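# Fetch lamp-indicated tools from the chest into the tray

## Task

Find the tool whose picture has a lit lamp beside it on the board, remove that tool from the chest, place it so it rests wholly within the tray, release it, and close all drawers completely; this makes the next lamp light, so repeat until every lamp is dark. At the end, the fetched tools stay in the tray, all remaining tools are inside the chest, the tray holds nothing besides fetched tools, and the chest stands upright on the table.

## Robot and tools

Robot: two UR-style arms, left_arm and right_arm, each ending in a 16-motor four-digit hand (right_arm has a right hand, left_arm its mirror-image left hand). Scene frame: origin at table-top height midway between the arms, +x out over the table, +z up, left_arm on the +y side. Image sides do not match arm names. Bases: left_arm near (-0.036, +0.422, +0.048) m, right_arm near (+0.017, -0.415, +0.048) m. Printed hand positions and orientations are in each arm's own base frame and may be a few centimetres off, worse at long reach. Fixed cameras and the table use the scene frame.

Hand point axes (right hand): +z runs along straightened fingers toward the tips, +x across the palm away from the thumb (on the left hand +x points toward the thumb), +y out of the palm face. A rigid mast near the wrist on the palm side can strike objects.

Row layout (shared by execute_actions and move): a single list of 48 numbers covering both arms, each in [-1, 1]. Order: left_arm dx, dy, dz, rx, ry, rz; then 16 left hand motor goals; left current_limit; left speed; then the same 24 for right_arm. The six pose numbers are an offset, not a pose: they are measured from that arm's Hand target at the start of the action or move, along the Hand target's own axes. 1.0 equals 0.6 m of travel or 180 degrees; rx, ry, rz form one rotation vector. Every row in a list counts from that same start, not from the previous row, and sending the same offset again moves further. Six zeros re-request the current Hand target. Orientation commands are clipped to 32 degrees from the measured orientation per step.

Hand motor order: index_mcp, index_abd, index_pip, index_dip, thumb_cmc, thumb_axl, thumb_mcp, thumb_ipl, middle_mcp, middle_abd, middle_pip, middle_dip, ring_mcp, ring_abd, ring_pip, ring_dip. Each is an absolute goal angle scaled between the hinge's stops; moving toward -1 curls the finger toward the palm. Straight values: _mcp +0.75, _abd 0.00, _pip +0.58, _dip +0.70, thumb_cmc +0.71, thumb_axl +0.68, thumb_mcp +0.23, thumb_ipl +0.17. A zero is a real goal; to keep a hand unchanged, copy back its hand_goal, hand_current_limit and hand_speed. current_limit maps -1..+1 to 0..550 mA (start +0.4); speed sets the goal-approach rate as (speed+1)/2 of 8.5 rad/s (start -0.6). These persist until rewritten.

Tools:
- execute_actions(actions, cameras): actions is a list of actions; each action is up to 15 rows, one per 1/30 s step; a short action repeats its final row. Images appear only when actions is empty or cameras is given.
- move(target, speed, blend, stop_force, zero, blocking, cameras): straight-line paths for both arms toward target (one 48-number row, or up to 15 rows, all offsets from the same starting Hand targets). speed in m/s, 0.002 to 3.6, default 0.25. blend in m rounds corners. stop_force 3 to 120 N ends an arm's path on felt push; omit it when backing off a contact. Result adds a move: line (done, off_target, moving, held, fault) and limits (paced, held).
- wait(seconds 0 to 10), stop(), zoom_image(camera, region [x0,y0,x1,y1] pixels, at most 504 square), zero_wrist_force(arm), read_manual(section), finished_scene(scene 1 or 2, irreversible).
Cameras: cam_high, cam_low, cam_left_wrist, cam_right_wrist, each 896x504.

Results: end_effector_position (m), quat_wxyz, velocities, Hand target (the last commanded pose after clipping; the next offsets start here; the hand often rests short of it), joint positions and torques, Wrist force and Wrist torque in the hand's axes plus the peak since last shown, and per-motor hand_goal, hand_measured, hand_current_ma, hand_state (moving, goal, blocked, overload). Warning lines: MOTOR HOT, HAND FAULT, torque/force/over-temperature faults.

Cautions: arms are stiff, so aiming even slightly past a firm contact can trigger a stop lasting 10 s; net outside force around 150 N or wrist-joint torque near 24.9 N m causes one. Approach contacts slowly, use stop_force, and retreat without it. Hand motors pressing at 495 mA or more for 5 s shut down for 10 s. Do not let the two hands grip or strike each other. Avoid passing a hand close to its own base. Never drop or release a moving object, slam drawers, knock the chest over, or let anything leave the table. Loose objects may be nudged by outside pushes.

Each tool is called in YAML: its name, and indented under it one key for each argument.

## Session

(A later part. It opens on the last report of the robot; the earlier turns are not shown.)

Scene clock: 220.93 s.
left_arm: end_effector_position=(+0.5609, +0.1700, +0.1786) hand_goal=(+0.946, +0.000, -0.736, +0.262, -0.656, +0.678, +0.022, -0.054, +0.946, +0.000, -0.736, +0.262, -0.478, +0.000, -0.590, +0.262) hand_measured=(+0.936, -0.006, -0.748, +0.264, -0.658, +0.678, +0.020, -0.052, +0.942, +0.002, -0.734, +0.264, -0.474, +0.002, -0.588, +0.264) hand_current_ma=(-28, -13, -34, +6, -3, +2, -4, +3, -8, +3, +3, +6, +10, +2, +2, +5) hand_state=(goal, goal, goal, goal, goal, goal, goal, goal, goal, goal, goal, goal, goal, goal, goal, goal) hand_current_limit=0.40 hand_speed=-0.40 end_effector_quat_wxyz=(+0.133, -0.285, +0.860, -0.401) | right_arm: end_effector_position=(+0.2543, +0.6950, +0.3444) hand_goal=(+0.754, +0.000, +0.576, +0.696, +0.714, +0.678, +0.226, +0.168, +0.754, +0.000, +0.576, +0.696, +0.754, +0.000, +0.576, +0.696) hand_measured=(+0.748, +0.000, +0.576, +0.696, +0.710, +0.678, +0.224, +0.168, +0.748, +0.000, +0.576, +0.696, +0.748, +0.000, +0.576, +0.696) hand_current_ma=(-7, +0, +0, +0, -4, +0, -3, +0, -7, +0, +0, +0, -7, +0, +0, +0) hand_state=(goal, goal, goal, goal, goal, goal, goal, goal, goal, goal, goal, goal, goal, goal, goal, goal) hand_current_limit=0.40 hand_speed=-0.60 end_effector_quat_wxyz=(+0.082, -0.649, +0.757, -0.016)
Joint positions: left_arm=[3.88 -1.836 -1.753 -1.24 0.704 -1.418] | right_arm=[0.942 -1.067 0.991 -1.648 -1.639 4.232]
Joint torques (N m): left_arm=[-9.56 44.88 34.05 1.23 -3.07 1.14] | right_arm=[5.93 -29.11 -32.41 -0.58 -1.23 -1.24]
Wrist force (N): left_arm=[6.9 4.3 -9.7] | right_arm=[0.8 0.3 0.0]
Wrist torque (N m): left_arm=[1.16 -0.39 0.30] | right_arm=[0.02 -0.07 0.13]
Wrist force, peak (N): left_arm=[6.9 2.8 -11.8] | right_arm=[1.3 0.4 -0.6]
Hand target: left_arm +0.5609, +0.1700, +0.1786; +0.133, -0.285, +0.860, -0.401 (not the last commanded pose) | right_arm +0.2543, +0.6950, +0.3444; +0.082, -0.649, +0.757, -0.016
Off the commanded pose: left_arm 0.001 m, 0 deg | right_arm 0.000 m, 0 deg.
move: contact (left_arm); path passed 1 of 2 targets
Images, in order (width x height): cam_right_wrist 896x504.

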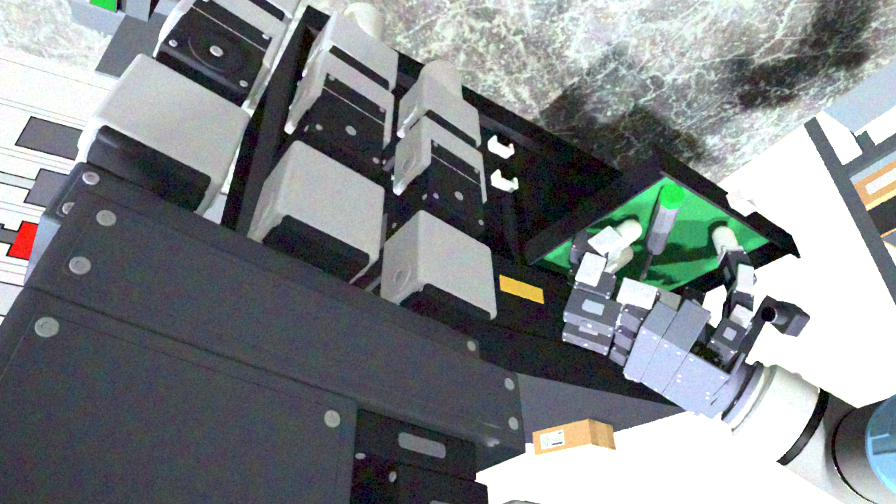

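move:
  target:
    - [0.0,-0.0052,-0.0043,0,0,0,0.945,0.0,-0.737,0.261,-0.657,0.677,-0.056,-0.055,0.945,0.0,-0.737,0.261,-0.479,0.0,-0.591,0.261,0.4,-0.4,0,0,0,0,0,0,0.754,0,0.576,0.696,0.714,0.678,0.226,0.168,0.754,0,0.576,0.696,0.754,0,0.576,0.696,0.4,-0.6]
    - [0.0,0.0269,-0.0426,0,0,0,0.945,0.0,-0.737,0.261,-0.657,0.677,-0.056,-0.055,0.945,0.0,-0.737,0.261,-0.479,0.0,-0.591,0.261,0.4,-0.4,0,0,0,0,0,0,0.754,0,0.576,0.696,0.714,0.678,0.226,0.168,0.754,0,0.576,0.696,0.754,0,0.576,0.696,0.4,-0.6]
  speed: 0.06
  cameras: ["cam_right_wrist"]

zoom_image:
  camera: "cam_right_wrist"
  region: [560, 140, 820, 320]

Scene clock: 223.53 s.
left_arm: end_effector_position=(+0.5431, +0.1939, +0.1826) hand_goal=(+0.946, +0.000, -0.736, +0.262, -0.656, +0.678, -0.056, -0.054, +0.946, +0.000, -0.736, +0.262, -0.478, +0.000, -0.590, +0.262) hand_measured=(+0.936, -0.002, -0.738, +0.264, -0.658, +0.678, -0.054, -0.052, +0.942, +0.002, -0.734, +0.264, -0.474, +0.002, -0.588, +0.264) hand_current_ma=(-26, -5, -3, +5, -3, +2, +3, +3, -12, +3, +3, +6, +10, +2, +2, +5) hand_state=(goal, goal, goal, goal, goal, goal, goal, goal, goal, goal, goal, goal, goal, goal, goal, goal) hand_current_limit=0.40 hand_speed=-0.40 end_effector_quat_wxyz=(+0.133, -0.285, +0.860, -0.401) | right_arm: end_effector_position=(+0.2543, +0.6950, +0.3444) hand_goal=(+0.754, +0.000, +0.576, +0.696, +0.714, +0.678, +0.226, +0.168, +0.754, +0.000, +0.576, +0.696, +0.754, +0.000, +0.576, +0.696) hand_measured=(+0.748, +0.000, +0.576, +0.696, +0.710, +0.678, +0.224, +0.168, +0.748, +0.000, +0.576, +0.696, +0.748, +0.000, +0.576, +0.696) hand_current_ma=(-7, +0, +0, +0, -4, +0, -3, +0, -7, +0, +0, +0, -7, +0, +0, +0) hand_state=(goal, goal, goal, goal, goal, goal, goal, goal, goal, goal, goal, goal, goal, goal, goal, goal) hand_current_limit=0.40 hand_speed=-0.60 end_effector_quat_wxyz=(+0.082, -0.649, +0.757, -0.016)
Joint positions: left_arm=[3.932 -1.82 -1.745 -1.325 0.712 -1.338] | right_arm=[0.942 -1.067 0.991 -1.648 -1.639 4.232]
Joint torques (N m): left_arm=[7.22 46.65 33.4 0.63 0.19 1.13] | right_arm=[5.72 -30.25 -32.5 -0.86 -1.46 -1.13]
Wrist force (N): left_arm=[0.4 -0.5 -0.2] | right_arm=[1.0 0.3 0.2]
Wrist torque (N m): left_arm=[0.19 0.21 -0.33] | right_arm=[0.00 -0.09 0.14]
Wrist force, peak (N): left_arm=[7.0 4.3 -10.1] | right_arm=[1.4 0.1 -0.1]
Hand target: left_arm +0.5430, +0.1940, +0.1826; +0.133, -0.285, +0.860, -0.401 | right_arm +0.2543, +0.6950, +0.3444; +0.082, -0.649, +0.757, -0.016
Off the commanded pose: left_arm 0.000 m, 0 deg | right_arm 0.000 m, 0 deg.
move: done
Images, in order (width x height): cam_right_wrist 896x504.

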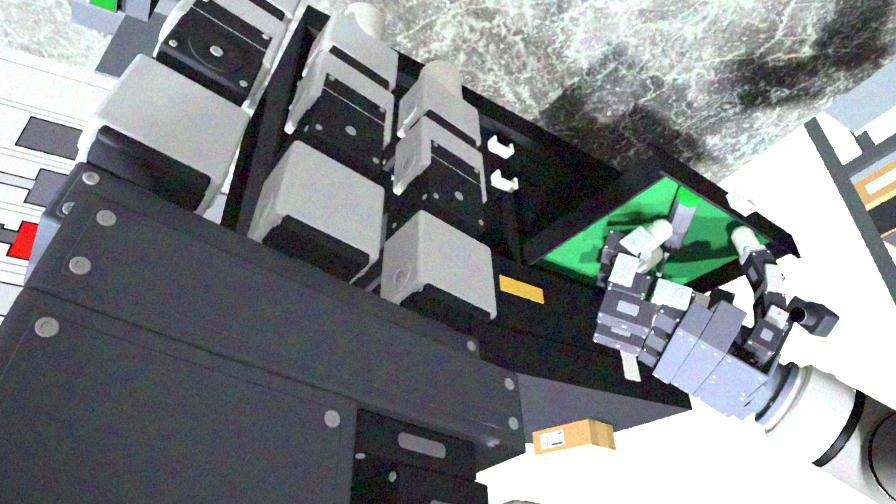

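Scaled by 1.938 from the camera's 896x504 image, which has a finer 1280x720 frame.

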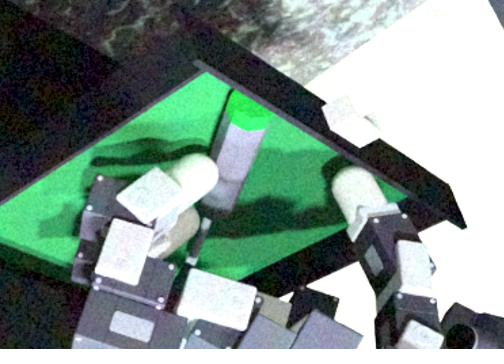

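move:
  target:
    - [0.0133,0.0,0.0,0,0,0,0.945,0.0,-0.737,0.261,-0.657,0.677,-0.056,-0.055,0.945,0.0,-0.737,0.261,-0.479,0.0,-0.591,0.261,0.4,-0.4,0,0,0,0,0,0,0.754,0,0.576,0.696,0.714,0.678,0.226,0.168,0.754,0,0.576,0.696,0.754,0,0.576,0.696,0.4,-0.6]
    - [0.0133,0.0102,0.0086,0,0,0,0.945,0.0,-0.737,0.261,-0.657,0.677,-0.056,-0.055,0.945,0.0,-0.737,0.261,-0.479,0.0,-0.591,0.261,0.4,-0.4,0,0,0,0,0,0,0.754,0,0.576,0.696,0.714,0.678,0.226,0.168,0.754,0,0.576,0.696,0.754,0,0.576,0.696,0.4,-0.6]
  speed: 0.03
  stop_force: 4
  cameras: ["cam_right_wrist"]

zoom_image:
  camera: "cam_right_wrist"
  region: [560, 140, 820, 320]

Scene clock: 225.60 s.
left_arm: end_effector_position=(+0.5366, +0.1892, +0.1746) hand_goal=(+0.946, +0.000, -0.736, +0.262, -0.656, +0.678, -0.056, -0.054, +0.946, +0.000, -0.736, +0.262, -0.478, +0.000, -0.590, +0.262) hand_measured=(+0.936, -0.002, -0.738, +0.264, -0.678, +0.670, -0.066, -0.058, +0.942, +0.002, -0.736, +0.262, -0.474, +0.002, -0.588, +0.264) hand_current_ma=(-26, -5, -2, +2, -67, -23, -32, -11, -12, +3, +1, +1, +10, +2, +2, +5) hand_state=(goal, goal, goal, goal, blocked, goal, goal, goal, goal, goal, goal, goal, goal, goal, goal, goal) hand_current_limit=0.40 hand_speed=-0.40 end_effector_quat_wxyz=(+0.133, -0.285, +0.860, -0.401) | right_arm: end_effector_position=(+0.2543, +0.6950, +0.3444) hand_goal=(+0.754, +0.000, +0.576, +0.696, +0.714, +0.678, +0.226, +0.168, +0.754, +0.000, +0.576, +0.696, +0.754, +0.000, +0.576, +0.696) hand_measured=(+0.748, +0.000, +0.576, +0.696, +0.710, +0.678, +0.224, +0.168, +0.748, +0.000, +0.576, +0.696, +0.748, +0.000, +0.576, +0.696) hand_current_ma=(-7, +0, +0, +0, -4, +0, -3, +0, -7, +0, +0, +0, -7, +0, +0, +0) hand_state=(goal, goal, goal, goal, goal, goal, goal, goal, goal, goal, goal, goal, goal, goal, goal, goal) hand_current_limit=0.40 hand_speed=-0.60 end_effector_quat_wxyz=(+0.082, -0.649, +0.757, -0.016)
Joint positions: left_arm=[3.935 -1.811 -1.78 -1.303 0.712 -1.335] | right_arm=[0.942 -1.067 0.991 -1.648 -1.639 4.232]
Joint torques (N m): left_arm=[8.04 17.11 7.57 3.39 0.39 -1.62] | right_arm=[6.12 -29.81 -32.02 -0.78 -1.46 -1.05]
Wrist force (N): left_arm=[-1.1 -2.7 0.1] | right_arm=[0.9 0.0 -0.2]
Wrist torque (N m): left_arm=[0.13 0.31 -0.32] | right_arm=[-0.01 -0.07 0.13]
Wrist force, peak (N): left_arm=[-1.1 -3.1 -0.7] | right_arm=[1.4 0.1 0.3]
Hand target: left_arm +0.5366, +0.1892, +0.1746; +0.133, -0.285, +0.860, -0.401 | right_arm +0.2543, +0.6950, +0.3444; +0.082, -0.649, +0.757, -0.016
Off the commanded pose: left_arm 0.000 m, 0 deg | right_arm 0.000 m, 0 deg.
move: done
Images, in order (width x height): cam_right_wrist 896x504.

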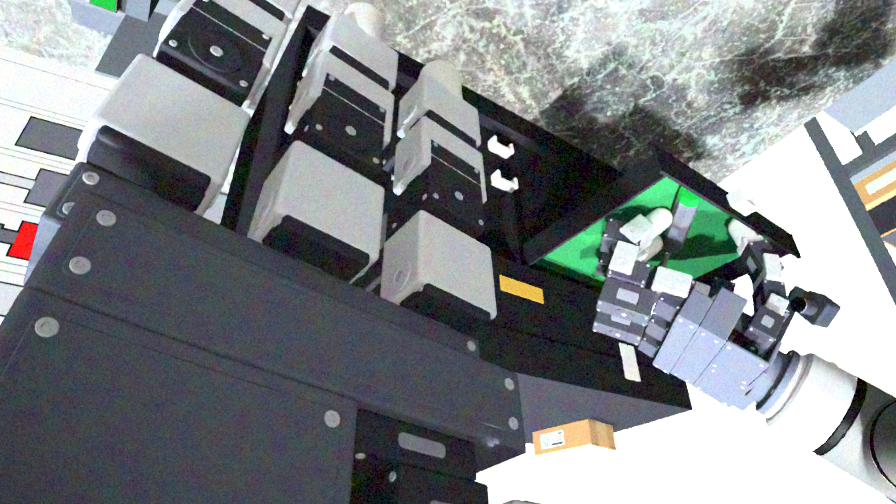

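Scaled by 1.938 from the camera's 896x504 image, which has a finer 1280x720 frame.

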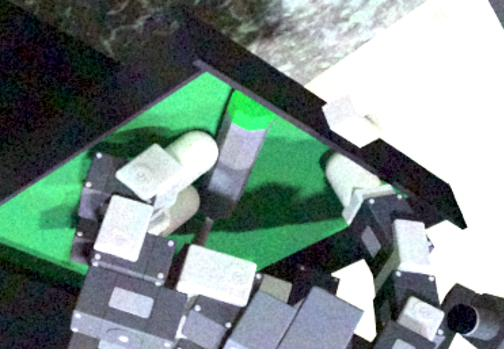

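move:
  target: [0,0,0,0,0,0,0.55,0.0,-0.737,0.261,-0.657,0.677,-0.5,-0.055,0.55,0.0,-0.737,0.261,-0.479,0.0,-0.591,0.261,0.3,-0.85,0,0,0,0,0,0,0.754,0,0.576,0.696,0.714,0.678,0.226,0.168,0.754,0,0.576,0.696,0.754,0,0.576,0.696,0.4,-0.6]
  speed: 0.03
  cameras: ["cam_right_wrist"]

zoom_image:
  camera: "cam_right_wrist"
  region: [560, 140, 820, 320]

Scene clock: 227.00 s.
left_arm: end_effector_position=(+0.5366, +0.1892, +0.1746) hand_goal=(+0.550, +0.000, -0.736, +0.262, -0.656, +0.678, -0.500, -0.054, +0.550, +0.000, -0.736, +0.262, -0.478, +0.000, -0.590, +0.262) hand_measured=(+0.774, -0.002, -0.712, +0.266, -0.656, +0.676, -0.204, -0.036, +0.620, +0.002, -0.736, +0.262, -0.474, +0.002, -0.588, +0.264) hand_current_ma=(+357, -4, +71, +10, -2, -4, +358, +73, +280, +3, +1, +1, +10, +2, +2, +5) hand_state=(blocked, goal, blocked, goal, goal, goal, blocked, goal, blocked, goal, goal, goal, goal, goal, goal, goal) hand_current_limit=0.30 hand_speed=-0.85 end_effector_quat_wxyz=(+0.133, -0.285, +0.860, -0.401) | right_arm: end_effector_position=(+0.2543, +0.6950, +0.3444) hand_goal=(+0.754, +0.000, +0.576, +0.696, +0.714, +0.678, +0.226, +0.168, +0.754, +0.000, +0.576, +0.696, +0.754, +0.000, +0.576, +0.696) hand_measured=(+0.748, +0.000, +0.576, +0.696, +0.710, +0.678, +0.224, +0.168, +0.748, +0.000, +0.576, +0.696, +0.748, +0.000, +0.576, +0.696) hand_current_ma=(-7, +0, +0, +0, -4, +0, -3, +0, -7, +0, +0, +0, -7, +0, +0, +0) hand_state=(goal, goal, goal, goal, goal, goal, goal, goal, goal, goal, goal, goal, goal, goal, goal, goal) hand_current_limit=0.40 hand_speed=-0.60 end_effector_quat_wxyz=(+0.082, -0.649, +0.757, -0.016)
Joint positions: left_arm=[3.935 -1.811 -1.78 -1.303 0.712 -1.335] | right_arm=[0.942 -1.067 0.991 -1.648 -1.639 4.232]
Joint torques (N m): left_arm=[6.32 20.23 12.9 3.31 -1.09 -0.95] | right_arm=[6.13 -29.46 -33.15 -0.73 -1.35 -1.18]
Wrist force (N): left_arm=[0.9 -8.3 -3.0] | right_arm=[0.9 0.2 -0.3]
Wrist torque (N m): left_arm=[0.38 0.07 -0.21] | right_arm=[0.02 -0.06 0.14]
Wrist force, peak (N): left_arm=[0.9 -8.3 -3.0] | right_arm=[1.5 0.0 -0.1]
Hand target: left_arm +0.5366, +0.1892, +0.1746; +0.133, -0.285, +0.860, -0.401 | right_arm +0.2543, +0.6950, +0.3444; +0.082, -0.649, +0.757, -0.016
Off the commanded pose: left_arm 0.000 m, 0 deg | right_arm 0.000 m, 0 deg.
move: done
Images, in order (width x height): cam_right_wrist 896x504.

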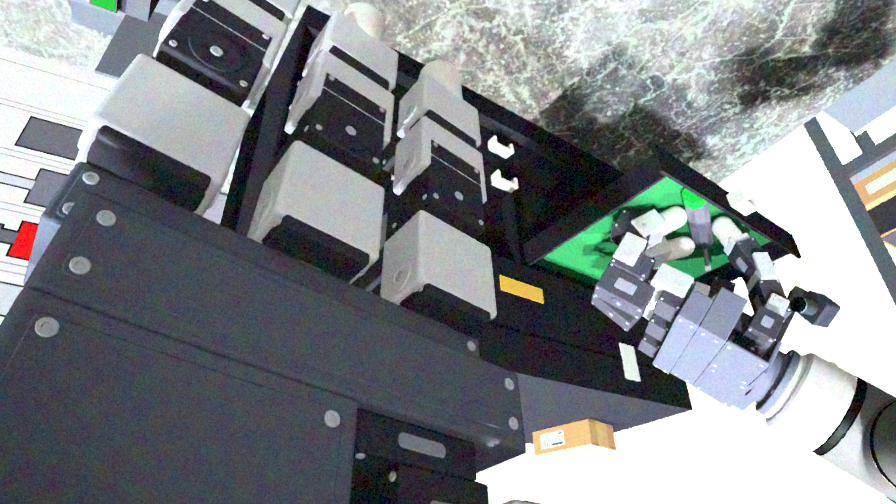

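Scaled by 1.938 from the camera's 896x504 image, which has a finer 1280x720 frame.

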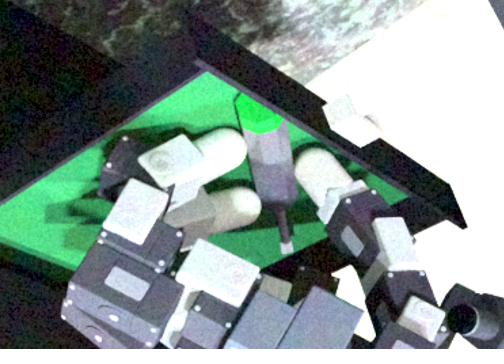

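move:
  target:
    - [0,0,0,0,0,0,0.45,0.0,-0.737,0.261,-0.657,0.677,-0.56,-0.055,0.45,0.0,-0.737,0.261,-0.479,0.0,-0.591,0.261,0.7,-0.85,0,0,0,0,0,0,0.754,0,0.576,0.696,0.714,0.678,0.226,0.168,0.754,0,0.576,0.696,0.754,0,0.576,0.696,0.4,-0.6]
    - [0,-0.0766,-0.0643,0,0,0,0.45,0.0,-0.737,0.261,-0.657,0.677,-0.56,-0.055,0.45,0.0,-0.737,0.261,-0.479,0.0,-0.591,0.261,0.7,-0.85,0,0,0,0,0,0,0.754,0,0.576,0.696,0.714,0.678,0.226,0.168,0.754,0,0.576,0.696,0.754,0,0.576,0.696,0.4,-0.6]
  speed: 0.06
  cameras: ["cam_right_wrist"]

zoom_image:
  camera: "cam_right_wrist"
  region: [560, 140, 820, 320]

Scene clock: 229.43 s.
left_arm: end_effector_position=(+0.5367, +0.1892, +0.2345) hand_goal=(+0.450, +0.000, -0.736, +0.262, -0.656, +0.678, -0.560, -0.054, +0.450, +0.000, -0.736, +0.262, -0.478, +0.000, -0.590, +0.262) hand_measured=(+0.518, +0.002, -0.714, +0.270, -0.674, +0.662, -0.450, -0.036, +0.450, +0.002, -0.730, +0.264, -0.474, +0.002, -0.588, +0.264) hand_current_ma=(+270, +5, +64, +21, -51, -61, +467, +74, +0, +3, +14, +3, +10, +2, +2, +5) hand_state=(blocked, goal, blocked, goal, goal, goal, blocked, goal, goal, goal, goal, goal, goal, goal, goal, goal) hand_current_limit=0.70 hand_speed=-0.85 end_effector_quat_wxyz=(+0.133, -0.285, +0.860, -0.401) | right_arm: end_effector_position=(+0.2543, +0.6950, +0.3444) hand_goal=(+0.754, +0.000, +0.576, +0.696, +0.714, +0.678, +0.226, +0.168, +0.754, +0.000, +0.576, +0.696, +0.754, +0.000, +0.576, +0.696) hand_measured=(+0.748, +0.000, +0.576, +0.696, +0.710, +0.678, +0.224, +0.168, +0.748, +0.000, +0.576, +0.696, +0.748, +0.000, +0.576, +0.696) hand_current_ma=(-7, +0, +0, +0, -4, +0, -3, +0, -7, +0, +0, +0, -7, +0, +0, +0) hand_state=(goal, goal, goal, goal, goal, goal, goal, goal, goal, goal, goal, goal, goal, goal, goal, goal) hand_current_limit=0.40 hand_speed=-0.60 end_effector_quat_wxyz=(+0.082, -0.649, +0.757, -0.016)
Joint positions: left_arm=[3.935 -1.759 -1.68 -1.454 0.712 -1.335] | right_arm=[0.942 -1.067 0.991 -1.648 -1.639 4.232]
Joint torques (N m): left_arm=[3.71 44.67 34.73 0.42 -2.71 1.14] | right_arm=[6.44 -30.21 -33.35 -0.74 -1.34 -1.05]
Wrist force (N): left_arm=[0.7 -0.2 0.0] | right_arm=[0.6 0.3 -0.3]
Wrist torque (N m): left_arm=[0.22 0.17 -0.26] | right_arm=[0.03 -0.03 0.11]
Wrist force, peak (N): left_arm=[1.0 -11.7 -4.6] | right_arm=[1.4 0.2 -0.4]
Hand target: left_arm +0.5367, +0.1893, +0.2346; +0.133, -0.285, +0.860, -0.401 | right_arm +0.2543, +0.6950, +0.3444; +0.082, -0.649, +0.757, -0.016
Off the commanded pose: left_arm 0.000 m, 0 deg | right_arm 0.000 m, 0 deg.
move: done
Images, in order (width x height): cam_right_wrist 896x504.

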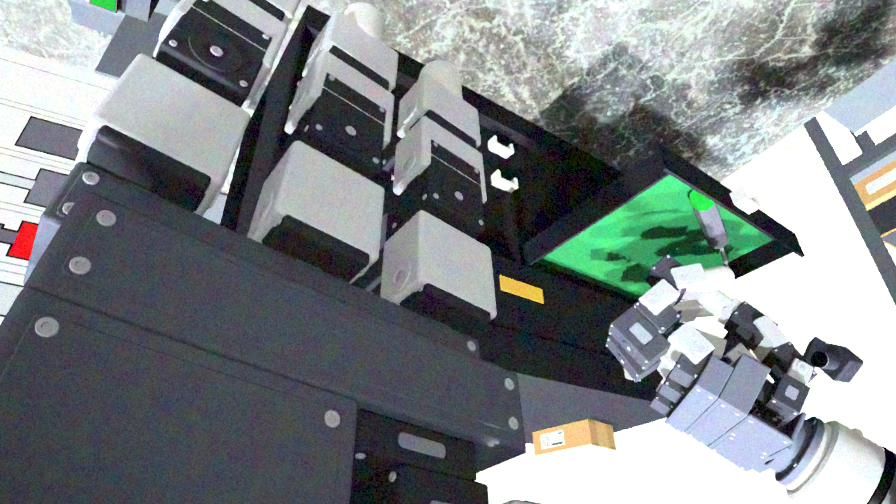

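Scaled by 1.938 from the camera's 896x504 image, which has a finer 1280x720 frame.

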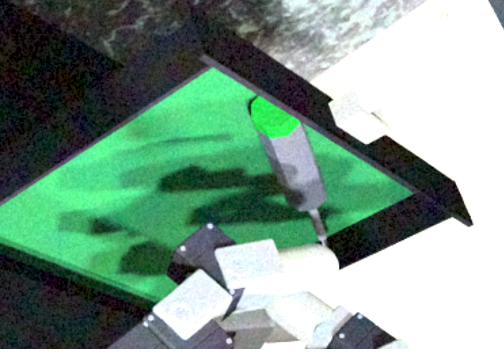

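move:
  target: [-0.0402,0.0361,-0.0289,0,-0.103,-0.0864,0.993,0.0,-0.8175,0.261,-0.657,0.677,-0.138,-0.109,0.993,0.0,-0.8175,0.261,-0.479,0.0,-0.591,0.261,0.4,-0.4,0,0,0,0,0,0,0.754,0,0.576,0.696,0.714,0.678,0.226,0.168,0.754,0,0.576,0.696,0.754,0,0.576,0.696,0.4,-0.6]
  speed: 0.1
  cameras: ["cam_right_wrist"]

zoom_image:
  camera: "cam_right_wrist"
  region: [560, 140, 820, 320]

Scene clock: 233.73 s.
left_arm: end_effector_position=(+0.5398, +0.2255, +0.2292) hand_goal=(+0.994, +0.000, -0.818, +0.262, -0.656, +0.678, -0.138, -0.108, +0.994, +0.000, -0.818, +0.262, -0.478, +0.000, -0.590, +0.262) hand_measured=(+0.980, +0.002, -0.812, +0.266, -0.658, +0.676, -0.140, -0.106, +0.980, +0.002, -0.814, +0.264, -0.474, +0.002, -0.588, +0.264) hand_current_ma=(-40, +2, +12, +8, -5, -5, -6, +2, -41, +3, +9, +3, +10, +2, +2, +5) hand_state=(goal, goal, goal, goal, goal, goal, goal, goal, goal, goal, goal, goal, goal, goal, goal, goal) hand_current_limit=0.40 hand_speed=-0.40 end_effector_quat_wxyz=(+0.214, -0.459, +0.782, -0.364) | right_arm: end_effector_position=(+0.2543, +0.6950, +0.3444) hand_goal=(+0.754, +0.000, +0.576, +0.696, +0.714, +0.678, +0.226, +0.168, +0.754, +0.000, +0.576, +0.696, +0.754, +0.000, +0.576, +0.696) hand_measured=(+0.748, +0.000, +0.576, +0.696, +0.710, +0.678, +0.224, +0.168, +0.748, +0.000, +0.576, +0.696, +0.748, +0.000, +0.576, +0.696) hand_current_ma=(-7, +0, +0, +0, -4, +0, -3, +0, -7, +0, +0, +0, -7, +0, +0, +0) hand_state=(goal, goal, goal, goal, goal, goal, goal, goal, goal, goal, goal, goal, goal, goal, goal, goal) hand_current_limit=0.40 hand_speed=-0.60 end_effector_quat_wxyz=(+0.082, -0.649, +0.757, -0.016)
Joint positions: left_arm=[3.991 -1.735 -1.838 -0.894 0.725 -1.894] | right_arm=[0.942 -1.067 0.991 -1.648 -1.639 4.232]
Joint torques (N m): left_arm=[7.39 17.48 8.92 4.07 0.13 -1.44] | right_arm=[5.84 -29.91 -32.46 -0.88 -1.27 -0.95]
Wrist force (N): left_arm=[0.0 -0.3 0.0] | right_arm=[1.0 0.2 -0.2]
Wrist torque (N m): left_arm=[0.17 0.26 -0.15] | right_arm=[0.02 -0.08 0.14]
Wrist force, peak (N): left_arm=[0.6 -0.5 -0.1] | right_arm=[1.4 0.2 -0.3]
Hand target: left_arm +0.5398, +0.2255, +0.2292; +0.214, -0.459, +0.782, -0.364 | right_arm +0.2543, +0.6950, +0.3444; +0.082, -0.649, +0.757, -0.016
Off the commanded pose: left_arm 0.000 m, 0 deg | right_arm 0.000 m, 0 deg.
move: done
Images, in order (width x height): cam_right_wrist 896x504.

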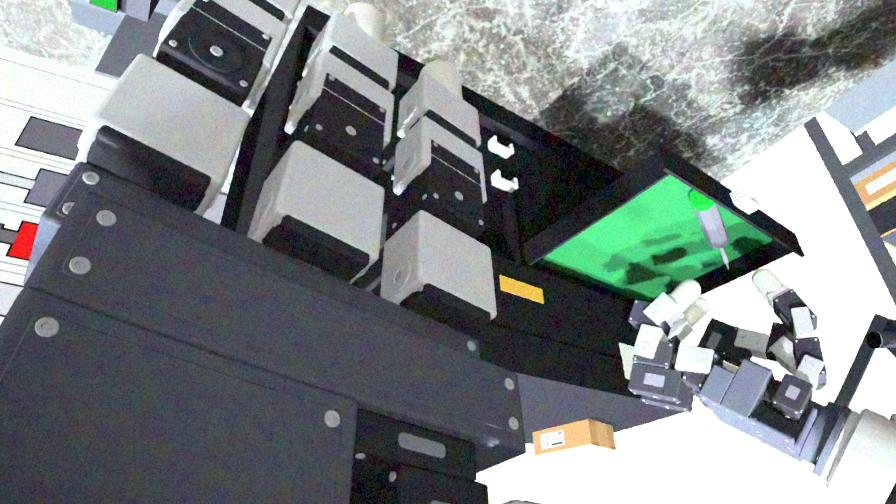

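Scaled by 1.938 from the camera's 896x504 image, which has a finer 1280x720 frame.

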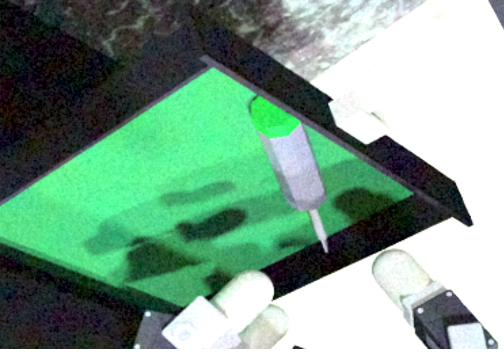

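move:
  target:
    - [-0.0467,0,0,0,0,0,0.993,0.0,-0.8175,0.261,-0.657,0.677,-0.138,-0.109,0.993,0.0,-0.8175,0.261,-0.479,0.0,-0.591,0.261,0.4,-0.4,0,0,0,0,0,0,0.754,0,0.576,0.696,0.714,0.678,0.226,0.168,0.754,0,0.576,0.696,0.754,0,0.576,0.696,0.4,-0.6]
    - [-0.0467,0.0715,0.06,0,0,0,0.993,0.0,-0.8175,0.261,-0.657,0.677,-0.138,-0.109,0.993,0.0,-0.8175,0.261,-0.479,0.0,-0.591,0.261,0.4,-0.4,0,0,0,0,0,0,0.754,0,0.576,0.696,0.714,0.678,0.226,0.168,0.754,0,0.576,0.696,0.754,0,0.576,0.696,0.4,-0.6]
    - [-0.0467,0.0393,0.0983,0,0,0,0.993,0.0,-0.8175,0.261,-0.657,0.677,-0.138,-0.109,0.993,0.0,-0.8175,0.261,-0.479,0.0,-0.591,0.261,0.4,-0.4,0,0,0,0,0,0,0.754,0,0.576,0.696,0.714,0.678,0.226,0.168,0.754,0,0.576,0.696,0.754,0,0.576,0.696,0.4,-0.6]
  speed: 0.05
  stop_force: 6
  cameras: ["cam_right_wrist"]

zoom_image:
  camera: "cam_right_wrist"
  region: [560, 140, 820, 320]

Scene clock: 237.70 s.
left_arm: end_effector_position=(+0.5533, +0.2499, +0.1816) hand_goal=(+0.994, +0.000, -0.818, +0.262, -0.656, +0.678, -0.138, -0.108, +0.994, +0.000, -0.818, +0.262, -0.478, +0.000, -0.590, +0.262) hand_measured=(+0.980, +0.002, -0.812, +0.266, -0.658, +0.676, -0.140, -0.106, +0.980, +0.002, -0.814, +0.264, -0.476, +0.002, -0.588, +0.264) hand_current_ma=(-39, +2, +12, +8, -4, -5, -6, +2, -40, +3, +9, +3, +7, +2, +2, +5) hand_state=(goal, goal, goal, goal, goal, goal, goal, goal, goal, goal, goal, goal, goal, goal, goal, goal) hand_current_limit=0.40 hand_speed=-0.40 end_effector_quat_wxyz=(+0.214, -0.459, +0.782, -0.364) | right_arm: end_effector_position=(+0.2543, +0.6950, +0.3444) hand_goal=(+0.754, +0.000, +0.576, +0.696, +0.714, +0.678, +0.226, +0.168, +0.754, +0.000, +0.576, +0.696, +0.754, +0.000, +0.576, +0.696) hand_measured=(+0.748, +0.000, +0.576, +0.696, +0.710, +0.678, +0.224, +0.168, +0.748, +0.000, +0.576, +0.696, +0.748, +0.000, +0.576, +0.696) hand_current_ma=(-7, +0, +0, +0, -4, +0, -3, +0, -7, +0, +0, +0, -7, +0, +0, +0) hand_state=(goal, goal, goal, goal, goal, goal, goal, goal, goal, goal, goal, goal, goal, goal, goal, goal) hand_current_limit=0.40 hand_speed=-0.60 end_effector_quat_wxyz=(+0.082, -0.649, +0.757, -0.016)
Joint positions: left_arm=[4.002 -1.843 -1.835 -0.801 0.722 -1.878] | right_arm=[0.942 -1.067 0.991 -1.648 -1.639 4.232]
Joint torques (N m): left_arm=[3.34 44.27 31.11 0.6 -2.25 -0.82] | right_arm=[7.14 -29.98 -32.47 -0.83 -1.29 -0.82]
Wrist force (N): left_arm=[1.2 -3.1 -1.9] | right_arm=[0.9 0.3 0.2]
Wrist torque (N m): left_arm=[0.29 0.03 -0.03] | right_arm=[-0.01 -0.08 0.14]
Wrist force, peak (N): left_arm=[4.1 -23.3 -13.5] | right_arm=[1.5 0.2 -0.4]
Hand target: left_arm +0.5533, +0.2499, +0.1816; +0.214, -0.459, +0.782, -0.364 (not the last commanded pose) | right_arm +0.2543, +0.6950, +0.3444; +0.082, -0.649, +0.757, -0.016
Off the commanded pose: left_arm 0.031 m, 0 deg | right_arm 0.000 m, 0 deg.
move: contact (left_arm); path passed 1 of 3 targets
Images, in order (width x height): cam_right_wrist 896x504.

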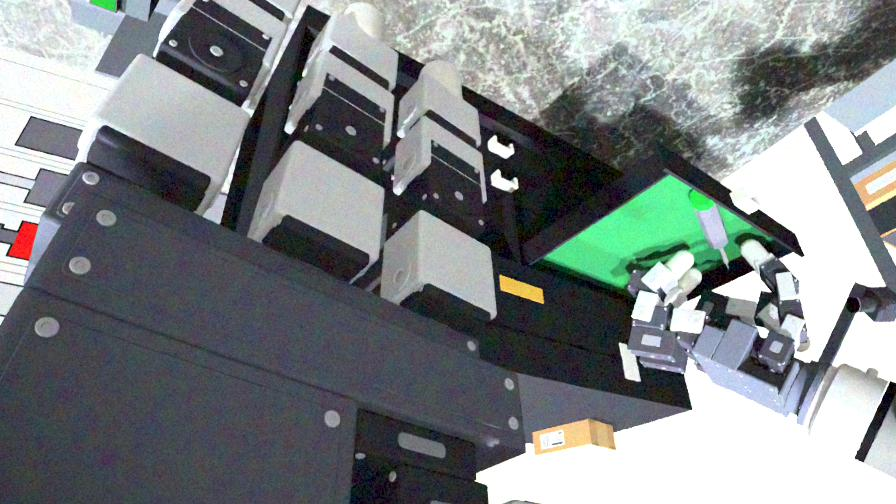

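Scaled by 1.938 from the camera's 896x504 image, which has a finer 1280x720 frame.

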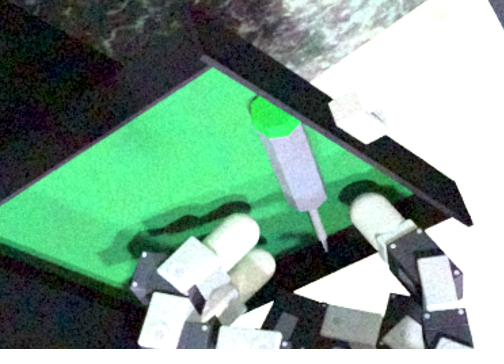

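move:
  target:
    - [0.0032,-0.0853,-0.0808,0,0.1992,0.1672,0.993,0.0,-0.8175,0.261,-0.657,0.677,-0.138,-0.109,0.993,0.0,-0.8175,0.261,-0.479,0.0,-0.591,0.261,0.4,-0.4,0,0,0,0,0,0,0.754,0,0.576,0.696,0.714,0.678,0.226,0.168,0.754,0,0.576,0.696,0.754,0,0.576,0.696,0.4,-0.6]
    - [0.0032,-0.0853,-0.0808,0,0.1992,0.1672,1.0,0.0,1.0,0.696,-0.657,0.677,-0.138,-0.109,1.0,0.0,1.0,0.696,-0.959,0.0,-0.328,0.406,0.4,-0.4,0,0,0,0,0,0,0.754,0,0.576,0.696,0.714,0.678,0.226,0.168,0.754,0,0.576,0.696,0.754,0,0.576,0.696,0.4,-0.6]
  speed: 0.12
  cameras: ["cam_right_wrist"]

zoom_image:
  camera: "cam_right_wrist"
  region: [560, 140, 860, 340]

Scene clock: 247.10 s.
left_arm: end_effector_position=(+0.5487, +0.2503, +0.2520) hand_goal=(+1.000, +0.000, +1.000, +0.696, -0.656, +0.678, -0.138, -0.108, +1.000, +0.000, +1.000, +0.696, -0.958, +0.000, -0.328, +0.406) hand_measured=(+0.986, +0.002, +0.992, +0.692, -0.658, +0.676, -0.140, -0.106, +0.984, +0.002, +0.994, +0.692, -0.762, +0.024, -0.316, +0.408) hand_current_ma=(-45, +2, -21, -7, -4, -5, -6, +2, -47, +3, -16, -7, +385, +61, +35, +3) hand_state=(goal, goal, goal, goal, goal, goal, goal, goal, goal, goal, goal, goal, blocked, blocked, goal, goal) hand_current_limit=0.40 hand_speed=-0.40 end_effector_quat_wxyz=(+0.051, -0.111, +0.900, -0.420) | right_arm: end_effector_position=(+0.2543, +0.6950, +0.3444) hand_goal=(+0.754, +0.000, +0.576, +0.696, +0.714, +0.678, +0.226, +0.168, +0.754, +0.000, +0.576, +0.696, +0.754, +0.000, +0.576, +0.696) hand_measured=(+0.748, +0.000, +0.576, +0.696, +0.710, +0.678, +0.224, +0.168, +0.748, +0.000, +0.576, +0.696, +0.748, +0.000, +0.576, +0.696) hand_current_ma=(-7, +0, +0, +0, -4, +0, -3, +0, -7, +0, +0, +0, -7, +0, +0, +0) hand_state=(goal, goal, goal, goal, goal, goal, goal, goal, goal, goal, goal, goal, goal, goal, goal, goal) hand_current_limit=0.40 hand_speed=-0.60 end_effector_quat_wxyz=(+0.082, -0.649, +0.757, -0.016)
Joint positions: left_arm=[3.949 -1.981 -1.248 -2.051 0.866 -0.795] | right_arm=[0.942 -1.067 0.991 -1.648 -1.639 4.232]
Joint torques (N m): left_arm=[-7.9 26.81 34.36 -0.28 0.42 1.36] | right_arm=[6.44 -29.31 -32.8 -0.88 -1.27 -0.95]
Wrist force (N): left_arm=[0.8 0.1 0.0] | right_arm=[1.0 0.2 -0.1]
Wrist torque (N m): left_arm=[0.19 0.16 -0.28] | right_arm=[0.01 -0.08 0.14]
Wrist force, peak (N): left_arm=[1.2 -3.3 -2.7] | right_arm=[1.4 0.0 -0.4]
Hand target: left_arm +0.5487, +0.2503, +0.2520; +0.051, -0.111, +0.900, -0.420 | right_arm +0.2543, +0.6950, +0.3444; +0.082, -0.649, +0.757, -0.016
Off the commanded pose: left_arm 0.000 m, 0 deg | right_arm 0.000 m, 0 deg.
move: done
Images, in order (width x height): cam_right_wrist 896x504.

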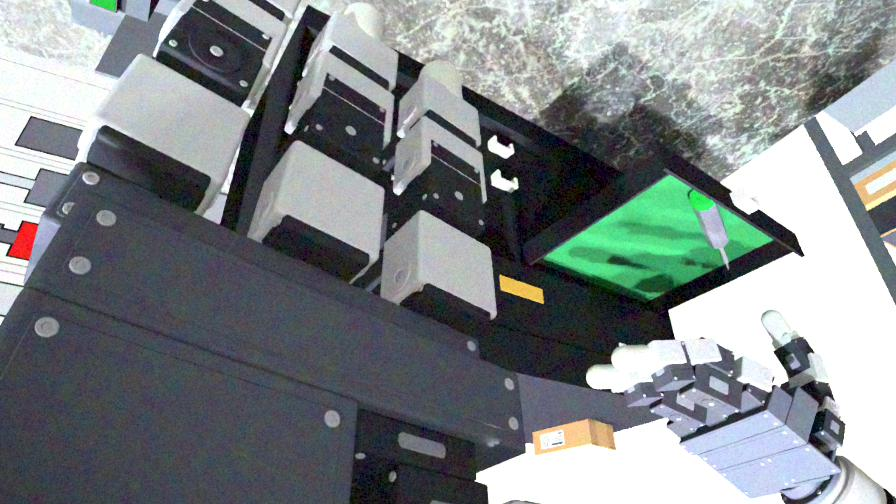

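Scaled by 1.680 from the camera's 896x504 image, which has a finer 1280x720 frame.

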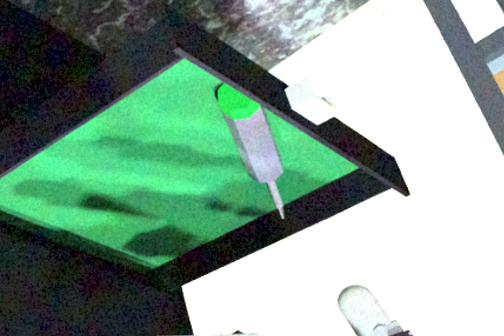

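move:
  target:
    - [0.0025,0.0967,0.0938,0,0,0,1.0,0.0,1.0,0.696,-0.657,0.677,-0.138,-0.109,1.0,0.0,1.0,0.696,-0.75,0.0,-0.328,0.406,0.4,-0.4,0,0,0,0,0,0,0.754,0,0.576,0.696,0.714,0.678,0.226,0.168,0.754,0,0.576,0.696,0.754,0,0.576,0.696,0.4,-0.6]
  speed: 0.05
  stop_force: 6
  cameras: ["cam_right_wrist"]

zoom_image:
  camera: "cam_right_wrist"
  region: [560, 140, 860, 340]

Scene clock: 250.73 s.
left_arm: end_effector_position=(+0.5486, +0.2443, +0.1713) hand_goal=(+1.000, +0.000, +1.000, +0.696, -0.656, +0.678, -0.138, -0.108, +1.000, +0.000, +1.000, +0.696, -0.750, +0.000, -0.328, +0.406) hand_measured=(+0.986, +0.002, +0.992, +0.692, -0.658, +0.676, -0.140, -0.106, +0.984, +0.002, +0.994, +0.692, -0.748, +0.024, -0.324, +0.408) hand_current_ma=(-45, +2, -20, -7, -4, -5, -6, +2, -47, +3, -16, -7, +3, +61, +8, +2) hand_state=(goal, goal, goal, goal, goal, goal, goal, goal, goal, goal, goal, goal, goal, blocked, goal, goal) hand_current_limit=0.40 hand_speed=-0.40 end_effector_quat_wxyz=(+0.051, -0.111, +0.900, -0.420) | right_arm: end_effector_position=(+0.2543, +0.6950, +0.3444) hand_goal=(+0.754, +0.000, +0.576, +0.696, +0.714, +0.678, +0.226, +0.168, +0.754, +0.000, +0.576, +0.696, +0.754, +0.000, +0.576, +0.696) hand_measured=(+0.748, +0.000, +0.576, +0.696, +0.710, +0.678, +0.224, +0.168, +0.748, +0.000, +0.576, +0.696, +0.748, +0.000, +0.576, +0.696) hand_current_ma=(-7, +0, +0, +0, -4, +0, -3, +0, -7, +0, +0, +0, -7, +0, +0, +0) hand_state=(goal, goal, goal, goal, goal, goal, goal, goal, goal, goal, goal, goal, goal, goal, goal, goal) hand_current_limit=0.40 hand_speed=-0.60 end_effector_quat_wxyz=(+0.082, -0.649, +0.757, -0.016)
Joint positions: left_arm=[3.943 -2.008 -1.419 -1.848 0.863 -0.802] | right_arm=[0.942 -1.067 0.991 -1.648 -1.639 4.232]
Joint torques (N m): left_arm=[-6.33 26.65 9.27 2.71 -2.77 -1.47] | right_arm=[5.89 -30.47 -32.01 -0.89 -1.51 -0.81]
Wrist force (N): left_arm=[0.8 0.4 0.1] | right_arm=[1.0 0.2 -0.2]
Wrist torque (N m): left_arm=[0.21 0.17 -0.09] | right_arm=[0.02 -0.08 0.14]
Wrist force, peak (N): left_arm=[1.1 0.6 0.1] | right_arm=[1.3 0.2 -0.6]
Hand target: left_arm +0.5486, +0.2443, +0.1713; +0.051, -0.111, +0.900, -0.420 | right_arm +0.2543, +0.6950, +0.3444; +0.082, -0.649, +0.757, -0.016
Off the commanded pose: left_arm 0.000 m, 0 deg | right_arm 0.000 m, 0 deg.
move: done
Images, in order (width x height): cam_right_wrist 896x504.

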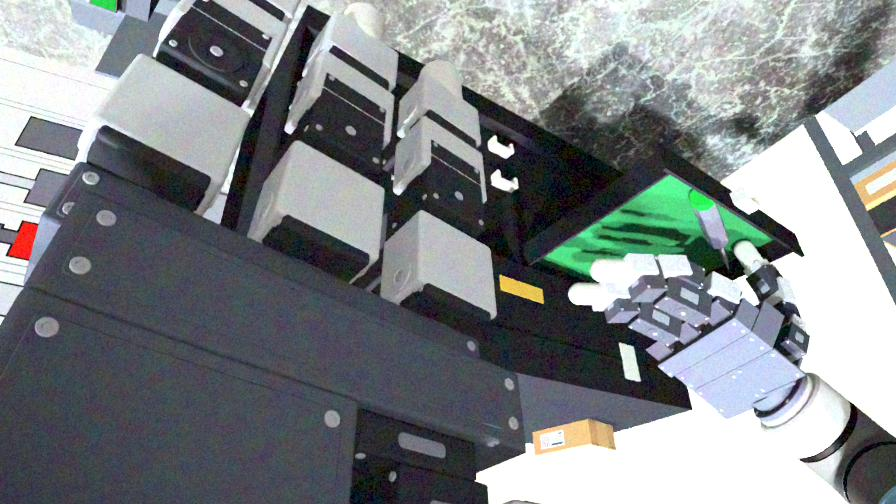

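Scaled by 1.680 from the camera's 896x504 image, which has a finer 1280x720 frame.

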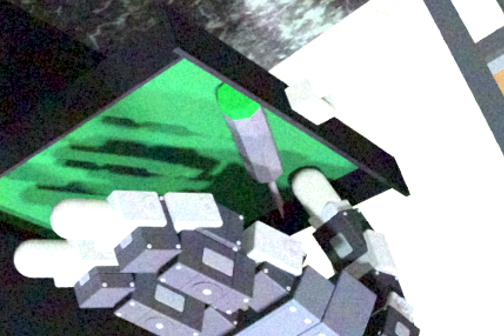

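move:
  target:
    - [-0.0118,-0.0578,0.0692,0,0,0,1.0,0.0,1.0,0.696,-0.657,0.677,-0.138,-0.109,1.0,0.0,1.0,0.696,-0.75,0.0,-0.328,0.406,0.4,-0.4,0,0,0,0,0,0,0.754,0,0.576,0.696,0.714,0.678,0.226,0.168,0.754,0,0.576,0.696,0.754,0,0.576,0.696,0.4,-0.6]
  speed: 0.06
  cameras: ["cam_right_wrist"]

zoom_image:
  camera: "cam_right_wrist"
  region: [560, 140, 860, 340]

Scene clock: 252.47 s.
left_arm: end_effector_position=(+0.5685, +0.1937, +0.1712) hand_goal=(+1.000, +0.000, +1.000, +0.696, -0.656, +0.678, -0.138, -0.108, +1.000, +0.000, +1.000, +0.696, -0.750, +0.000, -0.328, +0.406) hand_measured=(+0.986, +0.002, +0.992, +0.692, -0.658, +0.676, -0.138, -0.106, +0.984, +0.002, +0.994, +0.692, -0.748, +0.024, -0.324, +0.408) hand_current_ma=(-45, +2, -20, -7, -3, -4, -1, +2, -47, +3, -16, -7, +3, +61, +8, +2) hand_state=(goal, goal, goal, goal, goal, goal, goal, goal, goal, goal, goal, goal, goal, blocked, goal, goal) hand_current_limit=0.40 hand_speed=-0.40 end_effector_quat_wxyz=(+0.051, -0.111, +0.900, -0.420) | right_arm: end_effector_position=(+0.2543, +0.6950, +0.3444) hand_goal=(+0.754, +0.000, +0.576, +0.696, +0.714, +0.678, +0.226, +0.168, +0.754, +0.000, +0.576, +0.696, +0.754, +0.000, +0.576, +0.696) hand_measured=(+0.748, +0.000, +0.576, +0.696, +0.710, +0.678, +0.224, +0.168, +0.748, +0.000, +0.576, +0.696, +0.748, +0.000, +0.576, +0.696) hand_current_ma=(-7, +0, +0, +0, -4, +0, -3, +0, -7, +0, +0, +0, -7, +0, +0, +0) hand_state=(goal, goal, goal, goal, goal, goal, goal, goal, goal, goal, goal, goal, goal, goal, goal, goal) hand_current_limit=0.40 hand_speed=-0.60 end_effector_quat_wxyz=(+0.082, -0.649, +0.757, -0.016)
Joint positions: left_arm=[3.864 -1.982 -1.471 -1.761 0.823 -0.893] | right_arm=[0.942 -1.067 0.991 -1.648 -1.639 4.232]
Joint torques (N m): left_arm=[-24.53 48.57 15.05 6.66 -9.47 -1.32] | right_arm=[5.3 -29.75 -32.64 -0.8 -1.26 -0.71]
Wrist force (N): left_arm=[43.5 17.2 -25.8] | right_arm=[1.1 0.1 -0.2]
Wrist torque (N m): left_arm=[3.10 -2.22 2.90] | right_arm=[-0.01 -0.10 0.16]
Wrist force, peak (N): left_arm=[43.5 17.2 -25.8] | right_arm=[1.4 0.3 0.1]
Hand target: left_arm +0.5686, +0.1935, +0.1712; +0.051, -0.111, +0.900, -0.420 | right_arm +0.2543, +0.6950, +0.3444; +0.082, -0.649, +0.757, -0.016
Off the commanded pose: left_arm 0.000 m, 0 deg | right_arm 0.000 m, 0 deg.
move: done
Images, in order (width x height): cam_right_wrist 896x504.

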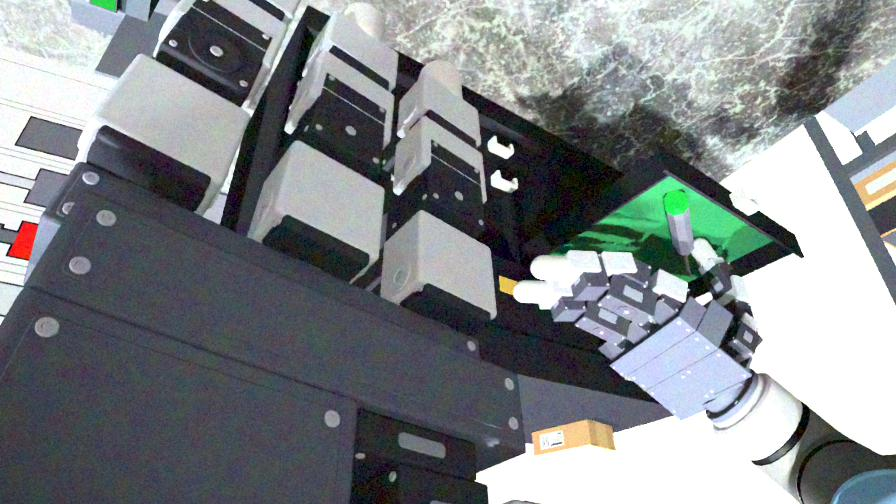

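Scaled by 1.680 from the camera's 896x504 image, which has a finer 1280x720 frame.

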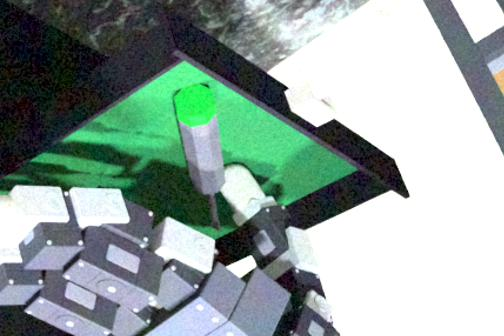

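move:
  target:
    - [0.0243,0.0038,-0.0047,0,0,0,1.0,0.0,1.0,0.696,-0.657,0.677,-0.138,-0.109,1.0,0.0,1.0,0.696,-0.75,0.0,-0.328,0.406,0.4,-0.4,0,0,0,0,0,0,0.754,0,0.576,0.696,0.714,0.678,0.226,0.168,0.754,0,0.576,0.696,0.754,0,0.576,0.696,0.4,-0.6]
    - [0.0243,-0.0983,-0.0904,0,0,0,1.0,0.0,1.0,0.696,-0.657,0.677,-0.138,-0.109,1.0,0.0,1.0,0.696,-0.75,0.0,-0.328,0.406,0.4,-0.4,0,0,0,0,0,0,0.754,0,0.576,0.696,0.714,0.678,0.226,0.168,0.754,0,0.576,0.696,0.754,0,0.576,0.696,0.4,-0.6]
  speed: 0.1
  cameras: ["cam_right_wrist"]

zoom_image:
  camera: "cam_right_wrist"
  region: [560, 140, 860, 340]

Scene clock: 254.97 s.
left_arm: end_effector_position=(+0.5536, +0.1935, +0.2512) hand_goal=(+1.000, +0.000, +1.000, +0.696, -0.656, +0.678, -0.138, -0.108, +1.000, +0.000, +1.000, +0.696, -0.750, +0.000, -0.328, +0.406) hand_measured=(+0.986, +0.002, +0.992, +0.692, -0.658, +0.676, -0.138, -0.106, +0.984, +0.002, +0.994, +0.692, -0.748, +0.024, -0.324, +0.408) hand_current_ma=(-45, +2, -20, -7, -3, -4, +0, +2, -47, +3, -15, -7, +3, +61, +8, +2) hand_state=(goal, goal, goal, goal, goal, goal, goal, goal, goal, goal, goal, goal, goal, blocked, goal, goal) hand_current_limit=0.40 hand_speed=-0.40 end_effector_quat_wxyz=(+0.051, -0.111, +0.900, -0.420) | right_arm: end_effector_position=(+0.2543, +0.6950, +0.3444) hand_goal=(+0.754, +0.000, +0.576, +0.696, +0.714, +0.678, +0.226, +0.168, +0.754, +0.000, +0.576, +0.696, +0.754, +0.000, +0.576, +0.696) hand_measured=(+0.748, +0.000, +0.576, +0.696, +0.710, +0.678, +0.224, +0.168, +0.748, +0.000, +0.576, +0.696, +0.748, +0.000, +0.576, +0.696) hand_current_ma=(-7, +0, +0, +0, -4, +0, -3, +0, -7, +0, +0, +0, -7, +0, +0, +0) hand_state=(goal, goal, goal, goal, goal, goal, goal, goal, goal, goal, goal, goal, goal, goal, goal, goal) hand_current_limit=0.40 hand_speed=-0.60 end_effector_quat_wxyz=(+0.082, -0.649, +0.757, -0.016)
Joint positions: left_arm=[3.88 -1.91 -1.36 -1.956 0.83 -0.875] | right_arm=[0.942 -1.067 0.991 -1.648 -1.639 4.232]
Joint torques (N m): left_arm=[7.72 51.89 34.05 -0.09 0.25 1.23] | right_arm=[6.22 -30.67 -33.03 -0.8 -1.35 -0.8]
Wrist force (N): left_arm=[1.9 -0.5 -0.1] | right_arm=[0.7 0.2 -0.2]
Wrist torque (N m): left_arm=[0.12 0.03 -0.18] | right_arm=[0.00 -0.06 0.12]
Wrist force, peak (N): left_arm=[43.7 16.9 -25.9] | right_arm=[1.4 0.1 -0.1]
Hand target: left_arm +0.5536, +0.1935, +0.2513; +0.051, -0.111, +0.900, -0.420 | right_arm +0.2543, +0.6950, +0.3444; +0.082, -0.649, +0.757, -0.016
Off the commanded pose: left_arm 0.000 m, 0 deg | right_arm 0.000 m, 0 deg.
move: done
Images, in order (width x height): cam_right_wrist 896x504.

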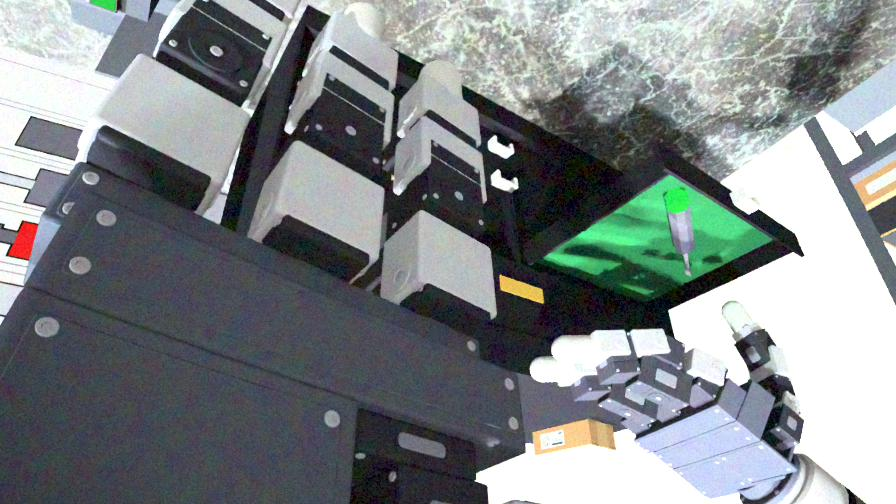

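Scaled by 1.680 from the camera's 896x504 image, which has a finer 1280x720 frame.

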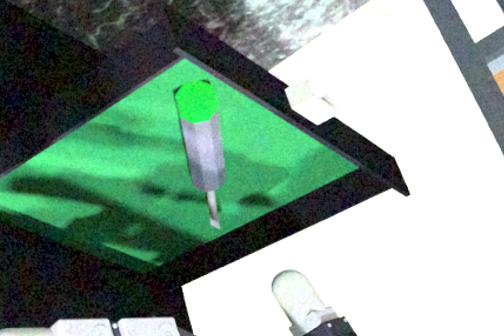

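move:
  target:
    - [0.0113,-0.0073,0.0088,0,-0.1064,-0.0893,1.0,0.0,1.0,0.696,-0.657,0.677,-0.138,-0.109,1.0,0.0,1.0,0.696,-0.75,0.0,-0.328,0.406,0.4,-0.4,0,0,0,0,0,0,0.754,0,0.576,0.696,0.714,0.678,0.226,0.168,0.754,0,0.576,0.696,0.754,0,0.576,0.696,0.4,-0.6]
    - [0.0113,-0.0073,0.0088,0,-0.1064,-0.0893,0.993,0.0,-0.8175,0.261,-0.657,0.677,-0.138,-0.109,0.993,0.0,-0.8175,0.261,-0.75,0.0,-0.328,0.406,0.4,-0.4,0,0,0,0,0,0,0.754,0,0.576,0.696,0.714,0.678,0.226,0.168,0.754,0,0.576,0.696,0.754,0,0.576,0.696,0.4,-0.6]
    - [0.0113,0.058,0.0637,0,-0.1064,-0.0893,0.993,0.0,-0.8175,0.261,-0.657,0.677,-0.138,-0.109,0.993,0.0,-0.8175,0.261,-0.75,0.0,-0.328,0.406,0.4,-0.4,0,0,0,0,0,0,0.754,0,0.576,0.696,0.714,0.678,0.226,0.168,0.754,0,0.576,0.696,0.754,0,0.576,0.696,0.4,-0.6]
  speed: 0.15
  cameras: ["cam_right_wrist"]

zoom_image:
  camera: "cam_right_wrist"
  region: [560, 140, 820, 320]

Scene clock: 260.93 s.
left_arm: end_effector_position=(+0.5487, +0.1852, +0.2000) hand_goal=(+0.994, +0.000, -0.818, +0.262, -0.656, +0.678, -0.138, -0.108, +0.994, +0.000, -0.818, +0.262, -0.750, +0.000, -0.328, +0.406) hand_measured=(+0.988, +0.002, -0.812, +0.264, -0.658, +0.676, -0.138, -0.106, +0.984, +0.004, -0.814, +0.264, -0.748, +0.024, -0.324, +0.408) hand_current_ma=(-14, +5, +12, +6, -3, -4, +0, +2, -27, +6, +9, +6, +3, +61, +8, +2) hand_state=(goal, goal, goal, goal, goal, goal, goal, goal, goal, goal, goal, goal, goal, blocked, goal, goal) hand_current_limit=0.40 hand_speed=-0.40 end_effector_quat_wxyz=(+0.141, -0.303, +0.854, -0.398) | right_arm: end_effector_position=(+0.2543, +0.6950, +0.3444) hand_goal=(+0.754, +0.000, +0.576, +0.696, +0.714, +0.678, +0.226, +0.168, +0.754, +0.000, +0.576, +0.696, +0.754, +0.000, +0.576, +0.696) hand_measured=(+0.748, +0.000, +0.576, +0.696, +0.710, +0.678, +0.224, +0.168, +0.748, +0.000, +0.576, +0.696, +0.748, +0.000, +0.576, +0.696) hand_current_ma=(-7, +0, +0, +0, -4, +0, -3, +0, -7, +0, +0, +0, -7, +0, +0, +0) hand_state=(goal, goal, goal, goal, goal, goal, goal, goal, goal, goal, goal, goal, goal, goal, goal, goal) hand_current_limit=0.40 hand_speed=-0.60 end_effector_quat_wxyz=(+0.082, -0.649, +0.757, -0.016)
Joint positions: left_arm=[3.917 -1.797 -1.745 -1.283 0.704 -1.425] | right_arm=[0.942 -1.067 0.991 -1.648 -1.639 4.232]
Joint torques (N m): left_arm=[-7.41 18.3 10.32 3.64 -2.84 -1.48] | right_arm=[5.7 -29.73 -32.76 -0.88 -1.34 -0.64]
Wrist force (N): left_arm=[2.4 -1.3 0.0] | right_arm=[0.7 0.3 0.0]
Wrist torque (N m): left_arm=[0.03 -0.04 0.07] | right_arm=[0.00 -0.05 0.12]
Wrist force, peak (N): left_arm=[18.5 -3.2 -16.1] | right_arm=[1.5 0.3 -0.3]
Hand target: left_arm +0.5487, +0.1852, +0.2000; +0.141, -0.303, +0.854, -0.398 | right_arm +0.2543, +0.6950, +0.3444; +0.082, -0.649, +0.757, -0.016
Off the commanded pose: left_arm 0.000 m, 0 deg | right_arm 0.000 m, 0 deg.
move: done
Images, in order (width x height): cam_right_wrist 896x504.

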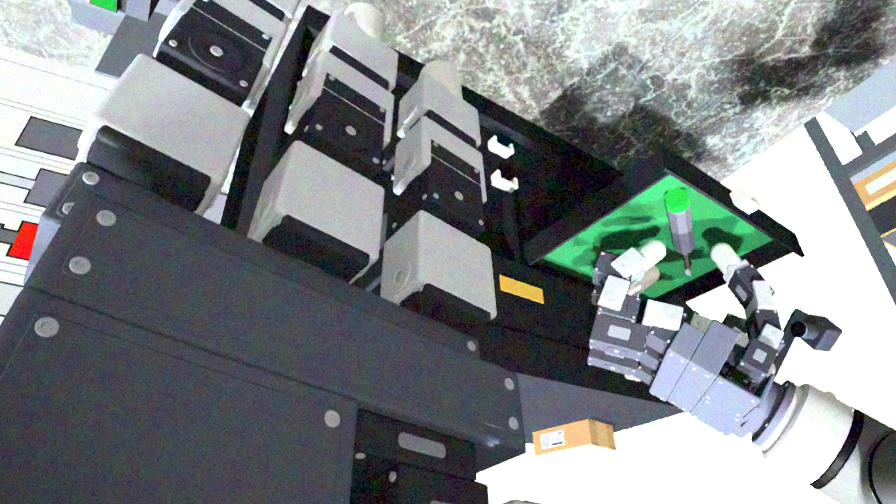

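Scaled by 1.938 from the camera's 896x504 image, which has a finer 1280x720 frame.

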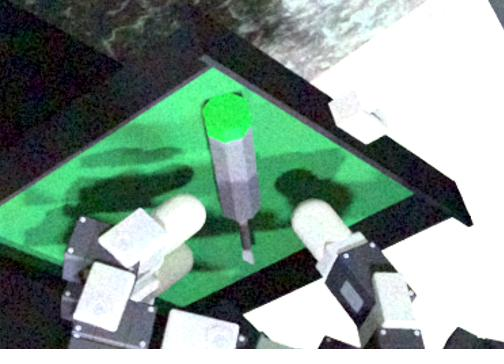

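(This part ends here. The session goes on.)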